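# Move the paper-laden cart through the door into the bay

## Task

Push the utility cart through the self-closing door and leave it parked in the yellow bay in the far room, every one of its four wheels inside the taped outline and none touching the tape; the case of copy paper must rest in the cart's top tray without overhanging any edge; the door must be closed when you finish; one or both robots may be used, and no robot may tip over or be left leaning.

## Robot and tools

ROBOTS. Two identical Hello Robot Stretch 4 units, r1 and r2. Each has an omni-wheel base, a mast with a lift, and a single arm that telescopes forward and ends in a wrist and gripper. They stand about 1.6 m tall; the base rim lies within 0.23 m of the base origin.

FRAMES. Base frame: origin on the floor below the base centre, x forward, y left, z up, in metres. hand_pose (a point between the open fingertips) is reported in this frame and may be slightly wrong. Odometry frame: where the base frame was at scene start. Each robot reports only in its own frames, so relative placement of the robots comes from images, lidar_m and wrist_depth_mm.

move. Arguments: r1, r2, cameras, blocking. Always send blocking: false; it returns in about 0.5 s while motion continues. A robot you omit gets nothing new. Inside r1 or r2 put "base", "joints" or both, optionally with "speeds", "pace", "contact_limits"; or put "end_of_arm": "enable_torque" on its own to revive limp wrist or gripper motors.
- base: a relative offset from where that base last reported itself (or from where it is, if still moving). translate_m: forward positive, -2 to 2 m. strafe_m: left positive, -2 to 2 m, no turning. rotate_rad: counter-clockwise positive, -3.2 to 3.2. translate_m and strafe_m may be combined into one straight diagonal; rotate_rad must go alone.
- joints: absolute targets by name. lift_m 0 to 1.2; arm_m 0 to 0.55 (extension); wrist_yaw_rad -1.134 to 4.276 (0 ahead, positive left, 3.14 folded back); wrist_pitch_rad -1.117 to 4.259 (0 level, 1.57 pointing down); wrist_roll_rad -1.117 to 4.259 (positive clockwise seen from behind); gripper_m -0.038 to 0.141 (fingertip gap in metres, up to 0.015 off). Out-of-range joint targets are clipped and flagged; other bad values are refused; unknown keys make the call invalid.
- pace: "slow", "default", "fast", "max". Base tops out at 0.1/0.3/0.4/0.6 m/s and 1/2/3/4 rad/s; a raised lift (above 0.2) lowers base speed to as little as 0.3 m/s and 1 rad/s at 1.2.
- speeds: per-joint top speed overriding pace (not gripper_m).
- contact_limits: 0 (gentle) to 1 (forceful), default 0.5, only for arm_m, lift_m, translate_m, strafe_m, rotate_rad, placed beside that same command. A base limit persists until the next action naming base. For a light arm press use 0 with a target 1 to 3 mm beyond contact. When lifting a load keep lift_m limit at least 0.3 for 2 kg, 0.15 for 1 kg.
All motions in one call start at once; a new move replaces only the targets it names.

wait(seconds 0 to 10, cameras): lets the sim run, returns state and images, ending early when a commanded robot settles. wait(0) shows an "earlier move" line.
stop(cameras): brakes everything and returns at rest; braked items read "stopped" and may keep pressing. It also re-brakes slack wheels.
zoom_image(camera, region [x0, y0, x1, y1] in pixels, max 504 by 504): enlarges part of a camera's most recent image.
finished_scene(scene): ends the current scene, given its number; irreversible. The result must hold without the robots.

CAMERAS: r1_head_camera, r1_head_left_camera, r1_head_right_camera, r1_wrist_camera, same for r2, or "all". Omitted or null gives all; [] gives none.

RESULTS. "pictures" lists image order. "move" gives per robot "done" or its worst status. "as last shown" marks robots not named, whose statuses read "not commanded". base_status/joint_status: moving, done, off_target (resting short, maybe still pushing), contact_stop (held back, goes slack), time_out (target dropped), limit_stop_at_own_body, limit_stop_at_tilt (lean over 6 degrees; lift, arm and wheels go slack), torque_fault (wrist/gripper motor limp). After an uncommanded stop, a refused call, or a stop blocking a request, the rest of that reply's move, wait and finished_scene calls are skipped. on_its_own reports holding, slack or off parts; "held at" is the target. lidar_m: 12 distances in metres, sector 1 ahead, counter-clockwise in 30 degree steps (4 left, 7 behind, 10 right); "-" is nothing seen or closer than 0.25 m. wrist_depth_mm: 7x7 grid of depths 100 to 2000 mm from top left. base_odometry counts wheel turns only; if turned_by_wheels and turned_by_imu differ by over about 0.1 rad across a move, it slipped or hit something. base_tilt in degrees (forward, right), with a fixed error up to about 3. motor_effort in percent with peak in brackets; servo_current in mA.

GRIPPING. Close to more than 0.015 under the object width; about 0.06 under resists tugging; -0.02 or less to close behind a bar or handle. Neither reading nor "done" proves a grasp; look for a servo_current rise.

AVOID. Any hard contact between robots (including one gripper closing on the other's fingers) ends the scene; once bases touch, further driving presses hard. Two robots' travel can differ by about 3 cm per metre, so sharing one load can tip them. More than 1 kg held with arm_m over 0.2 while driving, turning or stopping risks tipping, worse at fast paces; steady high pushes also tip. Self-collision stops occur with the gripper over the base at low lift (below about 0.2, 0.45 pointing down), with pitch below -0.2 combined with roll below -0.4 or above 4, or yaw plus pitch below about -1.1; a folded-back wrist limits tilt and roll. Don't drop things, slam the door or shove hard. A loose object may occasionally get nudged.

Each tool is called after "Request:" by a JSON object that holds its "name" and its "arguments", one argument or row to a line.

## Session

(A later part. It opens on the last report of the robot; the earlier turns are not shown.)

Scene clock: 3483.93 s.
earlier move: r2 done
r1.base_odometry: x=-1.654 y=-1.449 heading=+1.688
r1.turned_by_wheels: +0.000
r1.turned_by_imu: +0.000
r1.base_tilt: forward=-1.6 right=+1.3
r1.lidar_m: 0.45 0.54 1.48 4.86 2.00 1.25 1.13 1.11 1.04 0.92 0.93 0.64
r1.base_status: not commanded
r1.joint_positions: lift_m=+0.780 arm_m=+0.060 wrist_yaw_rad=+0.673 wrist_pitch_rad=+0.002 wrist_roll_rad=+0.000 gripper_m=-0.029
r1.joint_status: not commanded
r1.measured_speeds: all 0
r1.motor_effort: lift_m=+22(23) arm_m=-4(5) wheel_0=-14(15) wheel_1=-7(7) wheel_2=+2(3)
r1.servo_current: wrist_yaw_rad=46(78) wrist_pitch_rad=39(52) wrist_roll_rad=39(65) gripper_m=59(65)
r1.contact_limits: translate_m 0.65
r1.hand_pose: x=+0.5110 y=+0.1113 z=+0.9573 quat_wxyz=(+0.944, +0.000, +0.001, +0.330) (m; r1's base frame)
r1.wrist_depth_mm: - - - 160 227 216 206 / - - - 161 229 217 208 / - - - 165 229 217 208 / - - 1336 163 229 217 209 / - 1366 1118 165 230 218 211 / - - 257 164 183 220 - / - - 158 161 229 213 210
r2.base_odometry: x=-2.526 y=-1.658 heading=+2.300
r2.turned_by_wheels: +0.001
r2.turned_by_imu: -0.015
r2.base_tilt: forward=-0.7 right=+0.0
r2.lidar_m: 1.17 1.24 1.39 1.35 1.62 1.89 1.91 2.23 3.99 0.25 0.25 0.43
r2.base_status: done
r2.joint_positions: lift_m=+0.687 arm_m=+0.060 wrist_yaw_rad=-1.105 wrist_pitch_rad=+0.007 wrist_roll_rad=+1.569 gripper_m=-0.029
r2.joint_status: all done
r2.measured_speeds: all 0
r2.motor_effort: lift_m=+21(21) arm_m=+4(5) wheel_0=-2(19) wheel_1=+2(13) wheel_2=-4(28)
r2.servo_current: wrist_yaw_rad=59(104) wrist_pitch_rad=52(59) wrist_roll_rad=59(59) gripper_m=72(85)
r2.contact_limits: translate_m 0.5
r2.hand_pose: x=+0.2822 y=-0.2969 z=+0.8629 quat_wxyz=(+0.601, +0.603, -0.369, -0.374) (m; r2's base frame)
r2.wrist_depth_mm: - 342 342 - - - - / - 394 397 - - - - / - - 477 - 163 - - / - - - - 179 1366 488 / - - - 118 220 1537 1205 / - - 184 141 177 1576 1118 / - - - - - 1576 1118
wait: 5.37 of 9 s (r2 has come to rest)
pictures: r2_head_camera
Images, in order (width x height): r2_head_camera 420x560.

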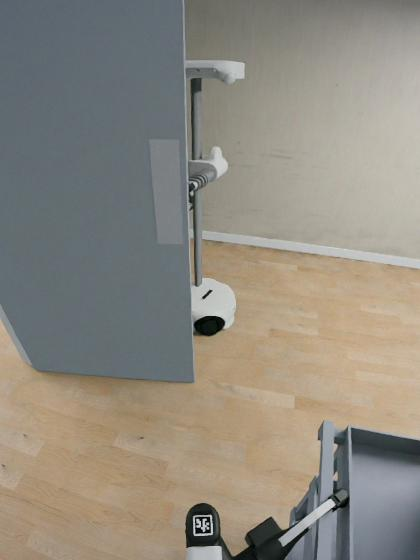

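Request:
{"name": "move", "arguments": {
  "r2": {"base":{"translate_m":0.35,"strafe_m":0.2},"contact_limits":{"translate_m":0.5},"pace":"slow"},
  "blocking": false,
  "cameras": []
}}

Request:
{"name": "wait", "arguments": {
  "seconds": 8,
  "cameras": []
}}

Request:
{"name": "move", "arguments": {
  "r2": {"base":{"rotate_rad":-1.45},"joints":{"wrist_yaw_rad":0.0},"speeds":{"wrist_yaw_rad":0.7},"contact_limits":{"rotate_rad":0.7},"pace":"slow"},
  "blocking": false,
  "cameras": []
}}

Request:
{"name": "wait", "arguments": {
  "seconds": 5,
  "cameras": ["r2_head_camera"]
}}

Scene clock: 3502.37 s.
move: r2 moving
r1: as last shown
r1.lidar_m: 0.44 0.53 1.46 4.85 1.97 1.28 1.12 1.14 1.01 0.91 0.92 0.63
r1.servo_current: wrist_yaw_rad=52(72) wrist_pitch_rad=46(46) wrist_roll_rad=46(59) gripper_m=52(65)
r1.contact_limits: translate_m 0.65
r1.wrist_depth_mm: - - - 161 226 215 206 / - - - 161 228 218 208 / - - - 166 230 216 208 / - - 1336 163 229 217 208 / - 1366 1118 165 230 218 209 / - - 256 165 183 219 - / - - 157 161 229 214 211
r2.base_odometry: x=-2.540 y=-1.653 heading=+2.300
r2.turned_by_wheels: -0.001
r2.turned_by_imu: +0.000
r2.base_tilt: forward=-0.7 right=+0.1
r2.lidar_m: 1.16 1.24 4.30 1.34 1.58 1.92 1.89 2.25 3.99 0.25 0.25 0.43
r2.base_status: translate_m moving; strafe_m moving
r2.joint_positions: lift_m=+0.687 arm_m=+0.060 wrist_yaw_rad=-1.107 wrist_pitch_rad=+0.007 wrist_roll_rad=+1.569 gripper_m=-0.029
r2.joint_status: not commanded
r2.measured_speeds: translate_m=+0.049 strafe_m=+0.027 rotate_rad=+0.002 lift_m=+0.000 arm_m=+0.000 wrist_yaw_rad=-0.021 wrist_pitch_rad=+0.000 wrist_roll_rad=+0.000
r2.motor_effort: lift_m=+21(21) arm_m=+4(5) wheel_0=-2(4) wheel_1=+7(8) wheel_2=-17(17)
r2.servo_current: wrist_yaw_rad=65(65) wrist_pitch_rad=46(52) wrist_roll_rad=52(59) gripper_m=72(78)
r2.contact_limits: translate_m 0.5
r2.hand_pose: x=+0.2816 y=-0.2970 z=+0.8629 quat_wxyz=(+0.601, +0.602, -0.369, -0.374) (m; r2's base frame)
r2.wrist_depth_mm: - 345 342 - - 131 - / - 394 402 - - - - / - - 477 - 167 168 - / - - - 102 189 1499 496 / - - - 121 224 1618 462 / - - 185 154 179 1499 1118 / - - - - - 1576 1138
pictures: none
No camera images: "cameras" was empty.

Scene clock: 3507.03 s.
earlier move: r2 done
r1.base_odometry: x=-1.654 y=-1.449 heading=+1.688
r1.turned_by_wheels: +0.000
r1.turned_by_imu: +0.000
r1.base_tilt: forward=-1.6 right=+1.3
r1.lidar_m: 0.45 0.50 1.12 4.86 1.98 1.28 1.12 1.14 1.02 0.90 0.93 0.64
r1.base_status: not commanded
r1.joint_positions: lift_m=+0.780 arm_m=+0.060 wrist_yaw_rad=+0.673 wrist_pitch_rad=+0.002 wrist_roll_rad=+0.000 gripper_m=-0.029
r1.joint_status: not commanded
r1.measured_speeds: all 0
r1.motor_effort: lift_m=+23(23) arm_m=-4(5) wheel_0=-15(15) wheel_1=-7(7) wheel_2=+2(3)
r1.servo_current: wrist_yaw_rad=52(85) wrist_pitch_rad=33(52) wrist_roll_rad=46(72) gripper_m=52(65)
r1.contact_limits: translate_m 0.65
r1.hand_pose: x=+0.5110 y=+0.1113 z=+0.9573 quat_wxyz=(+0.944, +0.000, +0.001, +0.330) (m; r1's base frame)
r1.wrist_depth_mm: - - - 162 226 215 207 / - - - 161 228 218 208 / - - - 166 229 216 208 / - 960 931 163 229 217 208 / - 917 976 165 229 219 210 / - - 258 164 183 219 - / - - 158 161 229 215 210
r2.base_odometry: x=-2.908 y=-1.530 heading=+2.300
r2.turned_by_wheels: +0.000
r2.turned_by_imu: -0.002
r2.base_tilt: forward=-0.7 right=+0.1
r2.lidar_m: 0.81 0.92 4.02 1.11 1.26 2.17 2.19 2.58 0.79 0.25 0.26 0.44
r2.base_status: done
r2.joint_positions: lift_m=+0.687 arm_m=+0.060 wrist_yaw_rad=-1.107 wrist_pitch_rad=+0.007 wrist_roll_rad=+1.569 gripper_m=-0.029
r2.joint_status: not commanded
r2.measured_speeds: all 0
r2.motor_effort: lift_m=+21(21) arm_m=+4(5) wheel_0=+4(8) wheel_1=+0(8) wheel_2=-12(22)
r2.servo_current: wrist_yaw_rad=52(78) wrist_pitch_rad=46(59) wrist_roll_rad=52(59) gripper_m=78(85)
r2.contact_limits: translate_m 0.5
r2.hand_pose: x=+0.2817 y=-0.2970 z=+0.8629 quat_wxyz=(+0.601, +0.602, -0.369, -0.374) (m; r2's base frame)
r2.wrist_depth_mm: 1618 345 342 - - 125 - / - 394 402 - - - - / - - 484 - 163 163 - / - - - - 184 1397 484 / - - - 117 221 1576 1182 / - - 185 141 178 1397 351 / - - - - - 1618 1182
wait: 4.67 of 8 s (r2 has come to rest)
pictures: none
No camera images: "cameras" was empty.

Scene clock: 3507.53 s.
move: r2 moving
r1: as last shown
r1.base_tilt: forward=-1.5 right=+1.3
r1.lidar_m: 0.41 0.53 1.14 4.84 1.97 1.27 1.12 1.12 1.02 0.91 0.93 0.63
r1.motor_effort: lift_m=+22(23) arm_m=-4(5) wheel_0=-14(15) wheel_1=-7(7) wheel_2=+2(2)
r1.servo_current: wrist_yaw_rad=65(78) wrist_pitch_rad=39(46) wrist_roll_rad=39(52) gripper_m=59(65)
r1.contact_limits: translate_m 0.65
r1.wrist_depth_mm: - - - 161 227 214 207 / - - - 162 229 218 208 / - - - 165 229 218 208 / - 917 960 162 229 218 209 / - 946 946 165 229 218 209 / - - 699 164 183 219 - / - - 157 161 229 213 210
r2.base_odometry: x=-2.908 y=-1.530 heading=+2.175
r2.turned_by_wheels: -0.125
r2.turned_by_imu: -0.121
r2.base_tilt: forward=-0.7 right=+0.0
r2.lidar_m: 0.82 0.86 1.16 1.10 1.18 1.79 2.18 2.41 3.70 0.25 0.25 0.37
r2.base_status: rotate_rad moving
r2.joint_positions: lift_m=+0.687 arm_m=+0.060 wrist_yaw_rad=-0.853 wrist_pitch_rad=+0.007 wrist_roll_rad=+1.569 gripper_m=-0.029
r2.joint_status: wrist_yaw_rad moving
r2.measured_speeds: translate_m=-0.001 strafe_m=-0.002 rotate_rad=-0.487 lift_m=+0.000 arm_m=+0.000 wrist_yaw_rad=+0.766 wrist_pitch_rad=+0.000 wrist_roll_rad=+0.000
r2.motor_effort: lift_m=+21(21) arm_m=+4(5) wheel_0=+9(13) wheel_1=+4(5) wheel_2=+6(10)
r2.servo_current: wrist_yaw_rad=403(501) wrist_pitch_rad=52(52) wrist_roll_rad=52(52) gripper_m=78(78)
r2.contact_limits: rotate_rad 0.7
r2.hand_pose: x=+0.3548 y=-0.2747 z=+0.8629 quat_wxyz=(+0.643, +0.644, -0.290, -0.295) (m; r2's base frame)
r2.wrist_depth_mm: - 355 - - - - - / - 439 - - - - - / - - - - - - 480 / - - - - - 1397 452 / - - - - - 1576 1182 / - - 185 116 179 349 357 / - - - - - 1661 1182
pictures: none
No camera images: "cameras" was empty.

Scene clock: 3509.77 s.
earlier move: r2 done
r1.base_odometry: x=-1.654 y=-1.449 heading=+1.688
r1.turned_by_wheels: +0.000
r1.turned_by_imu: +0.000
r1.base_tilt: forward=-1.6 right=+1.3
r1.lidar_m: 0.44 0.50 1.23 4.85 2.01 1.23 1.12 1.13 1.03 0.92 0.91 0.65
r1.base_status: not commanded
r1.joint_positions: lift_m=+0.780 arm_m=+0.060 wrist_yaw_rad=+0.673 wrist_pitch_rad=+0.002 wrist_roll_rad=+0.000 gripper_m=-0.029
r1.joint_status: not commanded
r1.measured_speeds: all 0
r1.motor_effort: lift_m=+22(23) arm_m=-5(5) wheel_0=-14(15) wheel_1=-7(7) wheel_2=+2(3)
r1.servo_current: wrist_yaw_rad=52(78) wrist_pitch_rad=39(52) wrist_roll_rad=33(65) gripper_m=52(65)
r1.contact_limits: translate_m 0.65
r1.hand_pose: x=+0.5110 y=+0.1113 z=+0.9573 quat_wxyz=(+0.944, +0.000, +0.001, +0.330) (m; r1's base frame)
r1.wrist_depth_mm: - - - 161 227 215 206 / - - - 161 229 218 208 / - - - 165 229 217 208 / 1025 1060 - 163 229 217 210 / 1008 1060 976 165 230 219 209 / - - 259 164 183 219 - / - - 158 161 229 214 211
r2.base_odometry: x=-2.908 y=-1.530 heading=+0.851
r2.turned_by_wheels: -1.324
r2.turned_by_imu: -1.283
r2.base_tilt: forward=-0.6 right=+0.1
r2.lidar_m: 0.42 2.78 0.83 0.82 0.97 4.00 1.10 1.37 2.18 2.18 2.82 0.51
r2.base_status: done
r2.joint_positions: lift_m=+0.687 arm_m=+0.060 wrist_yaw_rad=+0.003 wrist_pitch_rad=+0.007 wrist_roll_rad=+1.569 gripper_m=-0.029
r2.joint_status: all done
r2.measured_speeds: all 0
r2.motor_effort: lift_m=+21(21) arm_m=-5(6) wheel_0=+4(26) wheel_1=+5(10) wheel_2=+7(18)
r2.servo_current: wrist_yaw_rad=46(501) wrist_pitch_rad=46(52) wrist_roll_rad=52(59) gripper_m=78(85)
r2.contact_limits: rotate_rad 0.7
r2.hand_pose: x=+0.5197 y=-0.0866 z=+0.8629 quat_wxyz=(+0.708, +0.707, +0.004, -0.001) (m; r2's base frame)
r2.wrist_depth_mm: - - - 191 254 1661 1160 / - - - 188 250 1661 - / - - - 184 245 831 - / - 455 449 180 241 842 - / - 459 459 178 236 - - / - - 185 174 178 - - / - - 466 - 227 - -
wait: 2.23 of 5 s (r2 has come to rest)
pictures: r2_head_camera
Images, in order (width x height): r2_head_camera 420x560.

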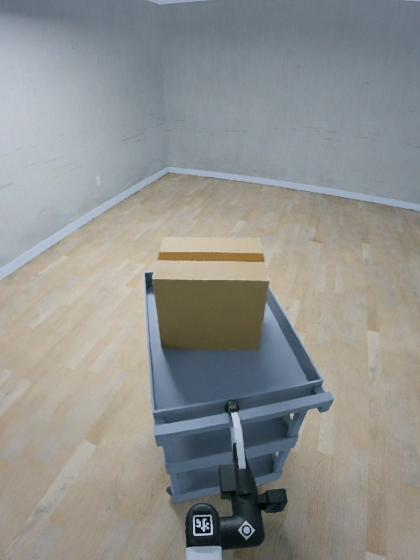

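Request:
{"name": "move", "arguments": {
  "r2": {"base":{"translate_m":-0.192,"strafe_m":0.305},"contact_limits":{"translate_m":0.4},"pace":"slow"},
  "blocking": false,
  "cameras": []
}}

Request:
{"name": "wait", "arguments": {
  "seconds": 8,
  "cameras": ["r2_head_camera"]
}}

Scene clock: 3533.73 s.
move: r2 moving
r1: as last shown
r1.lidar_m: 0.44 0.52 1.20 4.85 1.99 1.28 1.12 1.14 1.02 0.91 0.93 0.65
r1.servo_current: wrist_yaw_rad=33(72) wrist_pitch_rad=39(52) wrist_roll_rad=46(65) gripper_m=59(65)
r1.contact_limits: translate_m 0.65
r1.wrist_depth_mm: - - - 161 227 215 206 / - - - 161 229 217 208 / - - - 166 230 216 208 / 1008 1060 - 163 229 217 209 / 1008 1060 976 166 229 218 210 / - - 258 164 183 220 - / - - 158 161 229 213 211
r2.base_odometry: x=-2.920 y=-1.528 heading=+0.851
r2.turned_by_wheels: +0.001
r2.turned_by_imu: +0.001
r2.base_tilt: forward=-0.6 right=+0.0
r2.lidar_m: 0.43 2.77 0.80 0.80 0.95 4.00 1.09 1.39 2.18 2.23 2.83 0.49
r2.base_status: translate_m moving; strafe_m moving
r2.joint_positions: lift_m=+0.687 arm_m=+0.060 wrist_yaw_rad=+0.003 wrist_pitch_rad=+0.007 wrist_roll_rad=+1.569 gripper_m=-0.029
r2.joint_status: not commanded
r2.measured_speeds: translate_m=-0.025 strafe_m=+0.041 rotate_rad=-0.002 lift_m=+0.000 arm_m=+0.000 wrist_yaw_rad=+0.000 wrist_pitch_rad=+0.000 wrist_roll_rad=+0.000
r2.motor_effort: lift_m=+21(21) arm_m=-6(6) wheel_0=-8(11) wheel_1=+6(7) wheel_2=+12(13)
r2.servo_current: wrist_yaw_rad=39(59) wrist_pitch_rad=52(52) wrist_roll_rad=59(59) gripper_m=72(72)
r2.contact_limits: translate_m 0.4
r2.hand_pose: x=+0.5197 y=-0.0866 z=+0.8629 quat_wxyz=(+0.708, +0.707, +0.004, -0.001) (m; r2's base frame)
r2.wrist_depth_mm: - - - 189 252 1618 1229 / - - - 186 248 1661 - / - - - 182 243 820 - / - 449 449 179 239 842 - / - 462 455 178 236 - - / - - 184 174 180 - - / - - 469 - 228 - -
pictures: none
No camera images: "cameras" was empty.

Scene clock: 3538.13 s.
earlier move: r2 done
r1.base_odometry: x=-1.654 y=-1.449 heading=+1.688
r1.turned_by_wheels: +0.000
r1.turned_by_imu: +0.000
r1.base_tilt: forward=-1.6 right=+1.3
r1.lidar_m: 0.44 0.53 1.04 4.84 1.98 1.24 1.12 1.16 0.99 0.89 0.92 0.66
r1.base_status: not commanded
r1.joint_positions: lift_m=+0.780 arm_m=+0.060 wrist_yaw_rad=+0.673 wrist_pitch_rad=+0.002 wrist_roll_rad=+0.000 gripper_m=-0.029
r1.joint_status: not commanded
r1.measured_speeds: all 0
r1.motor_effort: lift_m=+22(23) arm_m=-5(5) wheel_0=-14(15) wheel_1=-7(7) wheel_2=+2(3)
r1.servo_current: wrist_yaw_rad=59(78) wrist_pitch_rad=46(52) wrist_roll_rad=59(65) gripper_m=59(65)
r1.contact_limits: translate_m 0.65
r1.hand_pose: x=+0.5110 y=+0.1113 z=+0.9573 quat_wxyz=(+0.944, +0.000, +0.001, +0.330) (m; r1's base frame)
r1.wrist_depth_mm: - - - 161 227 216 207 / - - - 161 229 217 208 / - - - 166 231 217 208 / - 878 931 163 229 217 210 / - 878 946 165 229 220 210 / - - 255 165 182 219 - / - 1308 158 161 229 213 210
r2.base_odometry: x=-3.264 y=-1.474 heading=+0.851
r2.turned_by_wheels: -0.001
r2.turned_by_imu: -0.003
r2.base_tilt: forward=-0.7 right=+0.0
r2.lidar_m: 0.46 2.56 0.59 0.57 0.67 3.73 0.92 0.99 2.15 2.42 3.06 0.46
r2.base_status: done
r2.joint_positions: lift_m=+0.687 arm_m=+0.060 wrist_yaw_rad=-0.005 wrist_pitch_rad=+0.007 wrist_roll_rad=+1.569 gripper_m=-0.029
r2.joint_status: not commanded
r2.measured_speeds: all 0
r2.motor_effort: lift_m=+21(21) arm_m=-6(6) wheel_0=-7(15) wheel_1=+3(7) wheel_2=+2(14)
r2.servo_current: wrist_yaw_rad=39(65) wrist_pitch_rad=52(52) wrist_roll_rad=46(59) gripper_m=78(85)
r2.contact_limits: translate_m 0.4
r2.hand_pose: x=+0.5189 y=-0.0890 z=+0.8629 quat_wxyz=(+0.708, +0.707, +0.001, -0.004) (m; r2's base frame)
r2.wrist_depth_mm: - - - 138 193 - - / - 392 394 144 201 768 - / - 427 424 151 210 - - / - 473 455 157 219 - - / - - 496 165 229 - - / - - 185 172 178 1576 500 / - - - - - 1661 1182
wait: 4.40 of 8 s (r2 has come to rest)
pictures: r2_head_camera
Images, in order (width x height): r2_head_camera 420x560.

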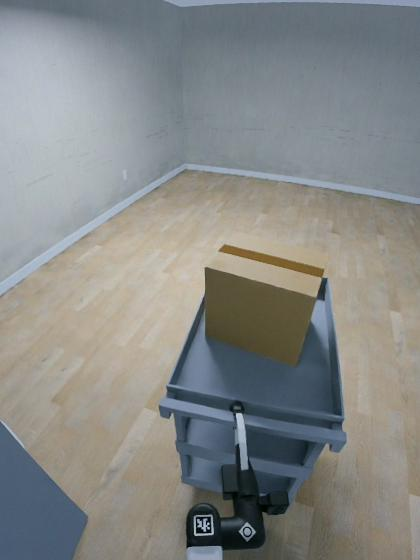

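Request:
{"name": "move", "arguments": {
  "r2": {"base":{"translate_m":-0.572,"strafe_m":0.19},"contact_limits":{"translate_m":0.4},"pace":"slow"},
  "blocking": false,
  "cameras": []
}}

Request:
{"name": "wait", "arguments": {
  "seconds": 9,
  "cameras": ["r2_head_camera"]
}}

Scene clock: 3548.50 s.
move: r2 moving
r1: as last shown
r1.base_tilt: forward=-1.5 right=+1.3
r1.lidar_m: 0.45 0.55 1.08 4.84 1.99 1.24 1.12 1.15 1.04 0.91 0.92 0.64
r1.motor_effort: lift_m=+22(23) arm_m=-4(5) wheel_0=-14(15) wheel_1=-7(7) wheel_2=+2(3)
r1.servo_current: wrist_yaw_rad=59(72) wrist_pitch_rad=39(46) wrist_roll_rad=39(72) gripper_m=52(65)
r1.contact_limits: translate_m 0.65
r1.wrist_depth_mm: - - - 161 227 215 206 / - - - 161 229 217 208 / - - - 165 229 217 209 / - 866 904 163 229 218 208 / - 878 960 165 231 219 210 / - - 186 164 183 220 - / - 1308 158 161 229 214 211
r2.base_odometry: x=-3.275 y=-1.480 heading=+0.850
r2.turned_by_wheels: +0.000
r2.turned_by_imu: +0.000
r2.base_tilt: forward=-0.7 right=+0.1
r2.lidar_m: 0.46 2.57 0.57 0.57 0.65 3.71 0.90 0.99 2.13 2.40 3.03 0.47
r2.base_status: translate_m moving; strafe_m moving
r2.joint_positions: lift_m=+0.687 arm_m=+0.060 wrist_yaw_rad=-0.003 wrist_pitch_rad=+0.007 wrist_roll_rad=+1.569 gripper_m=-0.029
r2.joint_status: not commanded
r2.measured_speeds: translate_m=-0.049 strafe_m=+0.017 rotate_rad=+0.001 lift_m=+0.000 arm_m=+0.000 wrist_yaw_rad=+0.021 wrist_pitch_rad=+0.000 wrist_roll_rad=+0.000
r2.motor_effort: lift_m=+21(21) arm_m=-5(6) wheel_0=-3(15) wheel_1=-6(7) wheel_2=+11(11)
r2.servo_current: wrist_yaw_rad=59(59) wrist_pitch_rad=52(52) wrist_roll_rad=46(65) gripper_m=72(78)
r2.contact_limits: translate_m 0.4
r2.hand_pose: x=+0.5191 y=-0.0884 z=+0.8629 quat_wxyz=(+0.708, +0.707, +0.001, -0.004) (m; r2's base frame)
r2.wrist_depth_mm: - - 544 135 190 - - / - 392 394 141 198 - - / - 430 424 148 209 - - / - 477 459 156 218 - - / - - 508 163 229 - - / - - 184 170 179 1708 496 / - - - - - 1576 1182
pictures: none
No camera images: "cameras" was empty.

Scene clock: 3555.27 s.
earlier move: r2 done
r1.base_odometry: x=-1.654 y=-1.449 heading=+1.688
r1.turned_by_wheels: +0.000
r1.turned_by_imu: +0.000
r1.base_tilt: forward=-1.5 right=+1.3
r1.lidar_m: 0.44 0.53 4.43 4.84 1.99 1.26 1.12 1.15 0.99 0.91 0.93 0.64
r1.base_status: not commanded
r1.joint_positions: lift_m=+0.780 arm_m=+0.060 wrist_yaw_rad=+0.673 wrist_pitch_rad=+0.002 wrist_roll_rad=+0.000 gripper_m=-0.029
r1.joint_status: not commanded
r1.measured_speeds: all 0
r1.motor_effort: lift_m=+23(23) arm_m=-5(5) wheel_0=-14(15) wheel_1=-7(8) wheel_2=+2(3)
r1.servo_current: wrist_yaw_rad=72(85) wrist_pitch_rad=39(52) wrist_roll_rad=46(72) gripper_m=59(65)
r1.contact_limits: translate_m 0.65
r1.hand_pose: x=+0.5110 y=+0.1113 z=+0.9573 quat_wxyz=(+0.944, +0.000, +0.001, +0.330) (m; r1's base frame)
r1.wrist_depth_mm: - - - 161 226 215 206 / - - - 161 229 218 208 / - - - 166 229 216 208 / - - - 163 229 217 209 / - - - 165 230 219 209 / - - - 165 183 220 - / - - 164 161 229 213 211
r2.base_odometry: x=-3.784 y=-1.778 heading=+0.851
r2.turned_by_wheels: +0.000
r2.turned_by_imu: +0.003
r2.base_tilt: forward=-0.7 right=+0.1
r2.lidar_m: 0.47 0.63 0.51 0.53 3.13 3.12 3.16 0.46 0.50 2.38 3.03 0.46
r2.base_status: done
r2.joint_positions: lift_m=+0.687 arm_m=+0.060 wrist_yaw_rad=+0.004 wrist_pitch_rad=+0.007 wrist_roll_rad=+1.569 gripper_m=-0.029
r2.joint_status: not commanded
r2.measured_speeds: all 0
r2.motor_effort: lift_m=+21(21) arm_m=-5(6) wheel_0=-2(15) wheel_1=-5(8) wheel_2=+10(15)
r2.servo_current: wrist_yaw_rad=52(65) wrist_pitch_rad=46(59) wrist_roll_rad=33(65) gripper_m=78(85)
r2.contact_limits: translate_m 0.4
r2.hand_pose: x=+0.5198 y=-0.0862 z=+0.8629 quat_wxyz=(+0.708, +0.707, +0.004, -0.001) (m; r2's base frame)
r2.wrist_depth_mm: - 469 459 131 186 - - / - 387 389 137 195 - - / - 427 424 144 207 - - / - 477 462 153 217 - - / - - 508 161 227 1863 - / - - 187 169 178 1576 488 / - - - - - 1618 1182
wait: 6.77 of 9 s (r2 has come to rest)
pictures: r2_head_camera
Images, in order (width x height): r2_head_camera 420x560.

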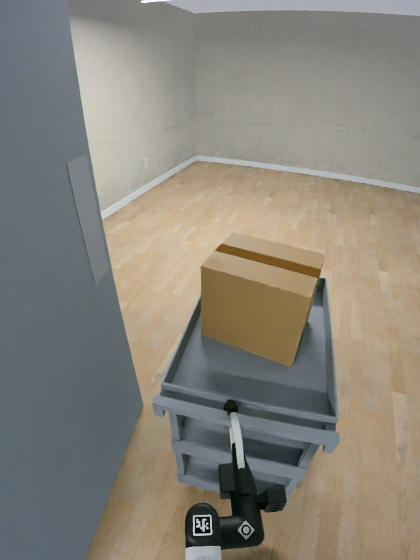

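Request:
{"name": "move", "arguments": {
  "r2": {"base":{"translate_m":-0.678,"strafe_m":0.175},"contact_limits":{"translate_m":0.4},"pace":"slow"},
  "blocking": false,
  "cameras": []
}}

Request:
{"name": "wait", "arguments": {
  "seconds": 10,
  "cameras": ["r2_head_camera"]
}}

Scene clock: 3567.77 s.
move: r2 moving
r1: as last shown
r1.base_tilt: forward=-1.6 right=+1.3
r1.lidar_m: 0.45 0.52 4.41 4.84 1.99 1.27 1.12 1.13 1.03 0.91 0.93 0.65
r1.motor_effort: lift_m=+22(22) arm_m=-4(5) wheel_0=-14(15) wheel_1=-7(7) wheel_2=+2(2)
r1.servo_current: wrist_yaw_rad=46(78) wrist_pitch_rad=46(46) wrist_roll_rad=46(65) gripper_m=59(59)
r1.contact_limits: translate_m 0.65
r1.wrist_depth_mm: - - - 161 227 216 206 / - - - 161 229 217 207 / - - - 166 229 217 208 / - - - 162 229 218 208 / - - - 165 230 218 210 / - - - 165 183 219 - / - - 164 161 229 213 211
r2.base_odometry: x=-3.794 y=-1.785 heading=+0.851
r2.turned_by_wheels: +0.000
r2.turned_by_imu: +0.001
r2.base_tilt: forward=-0.6 right=+0.0
r2.lidar_m: 0.47 0.64 0.53 0.52 3.13 3.11 3.17 0.48 0.47 2.37 3.02 0.45
r2.base_status: translate_m moving; strafe_m moving
r2.joint_positions: lift_m=+0.687 arm_m=+0.060 wrist_yaw_rad=+0.004 wrist_pitch_rad=+0.007 wrist_roll_rad=+1.569 gripper_m=-0.029
r2.joint_status: not commanded
r2.measured_speeds: translate_m=-0.048 strafe_m=+0.012 rotate_rad=+0.001 lift_m=+0.000 arm_m=+0.000 wrist_yaw_rad=+0.000 wrist_pitch_rad=+0.000 wrist_roll_rad=+0.000
r2.motor_effort: lift_m=+21(21) arm_m=-5(6) wheel_0=-4(6) wheel_1=-5(7) wheel_2=+15(15)
r2.servo_current: wrist_yaw_rad=39(59) wrist_pitch_rad=46(52) wrist_roll_rad=46(52) gripper_m=78(78)
r2.contact_limits: translate_m 0.4
r2.hand_pose: x=+0.5198 y=-0.0862 z=+0.8629 quat_wxyz=(+0.708, +0.707, +0.004, -0.001) (m; r2's base frame)
r2.wrist_depth_mm: - 466 455 131 186 - - / - 389 389 137 196 - - / - 427 424 144 206 - - / - 477 459 153 218 - - / - - 512 162 229 1863 - / - - 186 169 178 1576 488 / - - - - - 1576 1160
pictures: none
No camera images: "cameras" was empty.

Scene clock: 3575.53 s.
earlier move: r2 done
r1.base_odometry: x=-1.654 y=-1.449 heading=+1.688
r1.turned_by_wheels: +0.000
r1.turned_by_imu: +0.000
r1.base_tilt: forward=-1.5 right=+1.3
r1.lidar_m: 0.45 0.54 4.40 4.83 1.97 1.26 1.12 1.15 1.05 0.89 0.93 0.63
r1.base_status: not commanded
r1.joint_positions: lift_m=+0.780 arm_m=+0.060 wrist_yaw_rad=+0.673 wrist_pitch_rad=+0.002 wrist_roll_rad=+0.000 gripper_m=-0.029
r1.joint_status: not commanded
r1.measured_speeds: all 0
r1.motor_effort: lift_m=+22(23) arm_m=-4(5) wheel_0=-14(15) wheel_1=-7(8) wheel_2=+2(3)
r1.servo_current: wrist_yaw_rad=52(85) wrist_pitch_rad=39(52) wrist_roll_rad=39(65) gripper_m=59(65)
r1.contact_limits: translate_m 0.65
r1.hand_pose: x=+0.5110 y=+0.1113 z=+0.9573 quat_wxyz=(+0.944, +0.000, +0.001, +0.330) (m; r1's base frame)
r1.wrist_depth_mm: - - - 160 227 216 206 / - - - 161 229 217 208 / - - - 165 230 217 208 / - - - 163 229 217 209 / - - - 164 230 219 210 / - - - 165 183 219 - / - - 164 161 228 213 211
r2.base_odometry: x=-4.362 y=-2.172 heading=+0.852
r2.turned_by_wheels: +0.000
r2.turned_by_imu: +0.004
r2.base_tilt: forward=-0.7 right=+0.0
r2.lidar_m: 0.49 0.76 1.05 2.56 2.63 2.42 2.47 2.39 2.21 0.61 0.46 0.47
r2.base_status: done
r2.joint_positions: lift_m=+0.687 arm_m=+0.060 wrist_yaw_rad=+0.005 wrist_pitch_rad=+0.007 wrist_roll_rad=+1.569 gripper_m=-0.029
r2.joint_status: not commanded
r2.measured_speeds: all 0
r2.motor_effort: lift_m=+21(21) arm_m=-6(6) wheel_0=+0(9) wheel_1=-3(7) wheel_2=+10(16)
r2.servo_current: wrist_yaw_rad=52(72) wrist_pitch_rad=46(59) wrist_roll_rad=52(59) gripper_m=72(85)
r2.contact_limits: translate_m 0.4
r2.hand_pose: x=+0.5198 y=-0.0861 z=+0.8629 quat_wxyz=(+0.708, +0.707, +0.004, -0.001) (m; r2's base frame)
r2.wrist_depth_mm: - - - 141 197 - - / - 402 394 146 204 778 - / - 424 421 152 212 - - / - 473 452 158 220 - - / - 508 488 165 229 - - / - - 182 171 179 - 492 / - - - - - - -
wait: 7.77 of 10 s (r2 has come to rest)
pictures: r2_head_camera
Images, in order (width x height): r2_head_camera 420x560.

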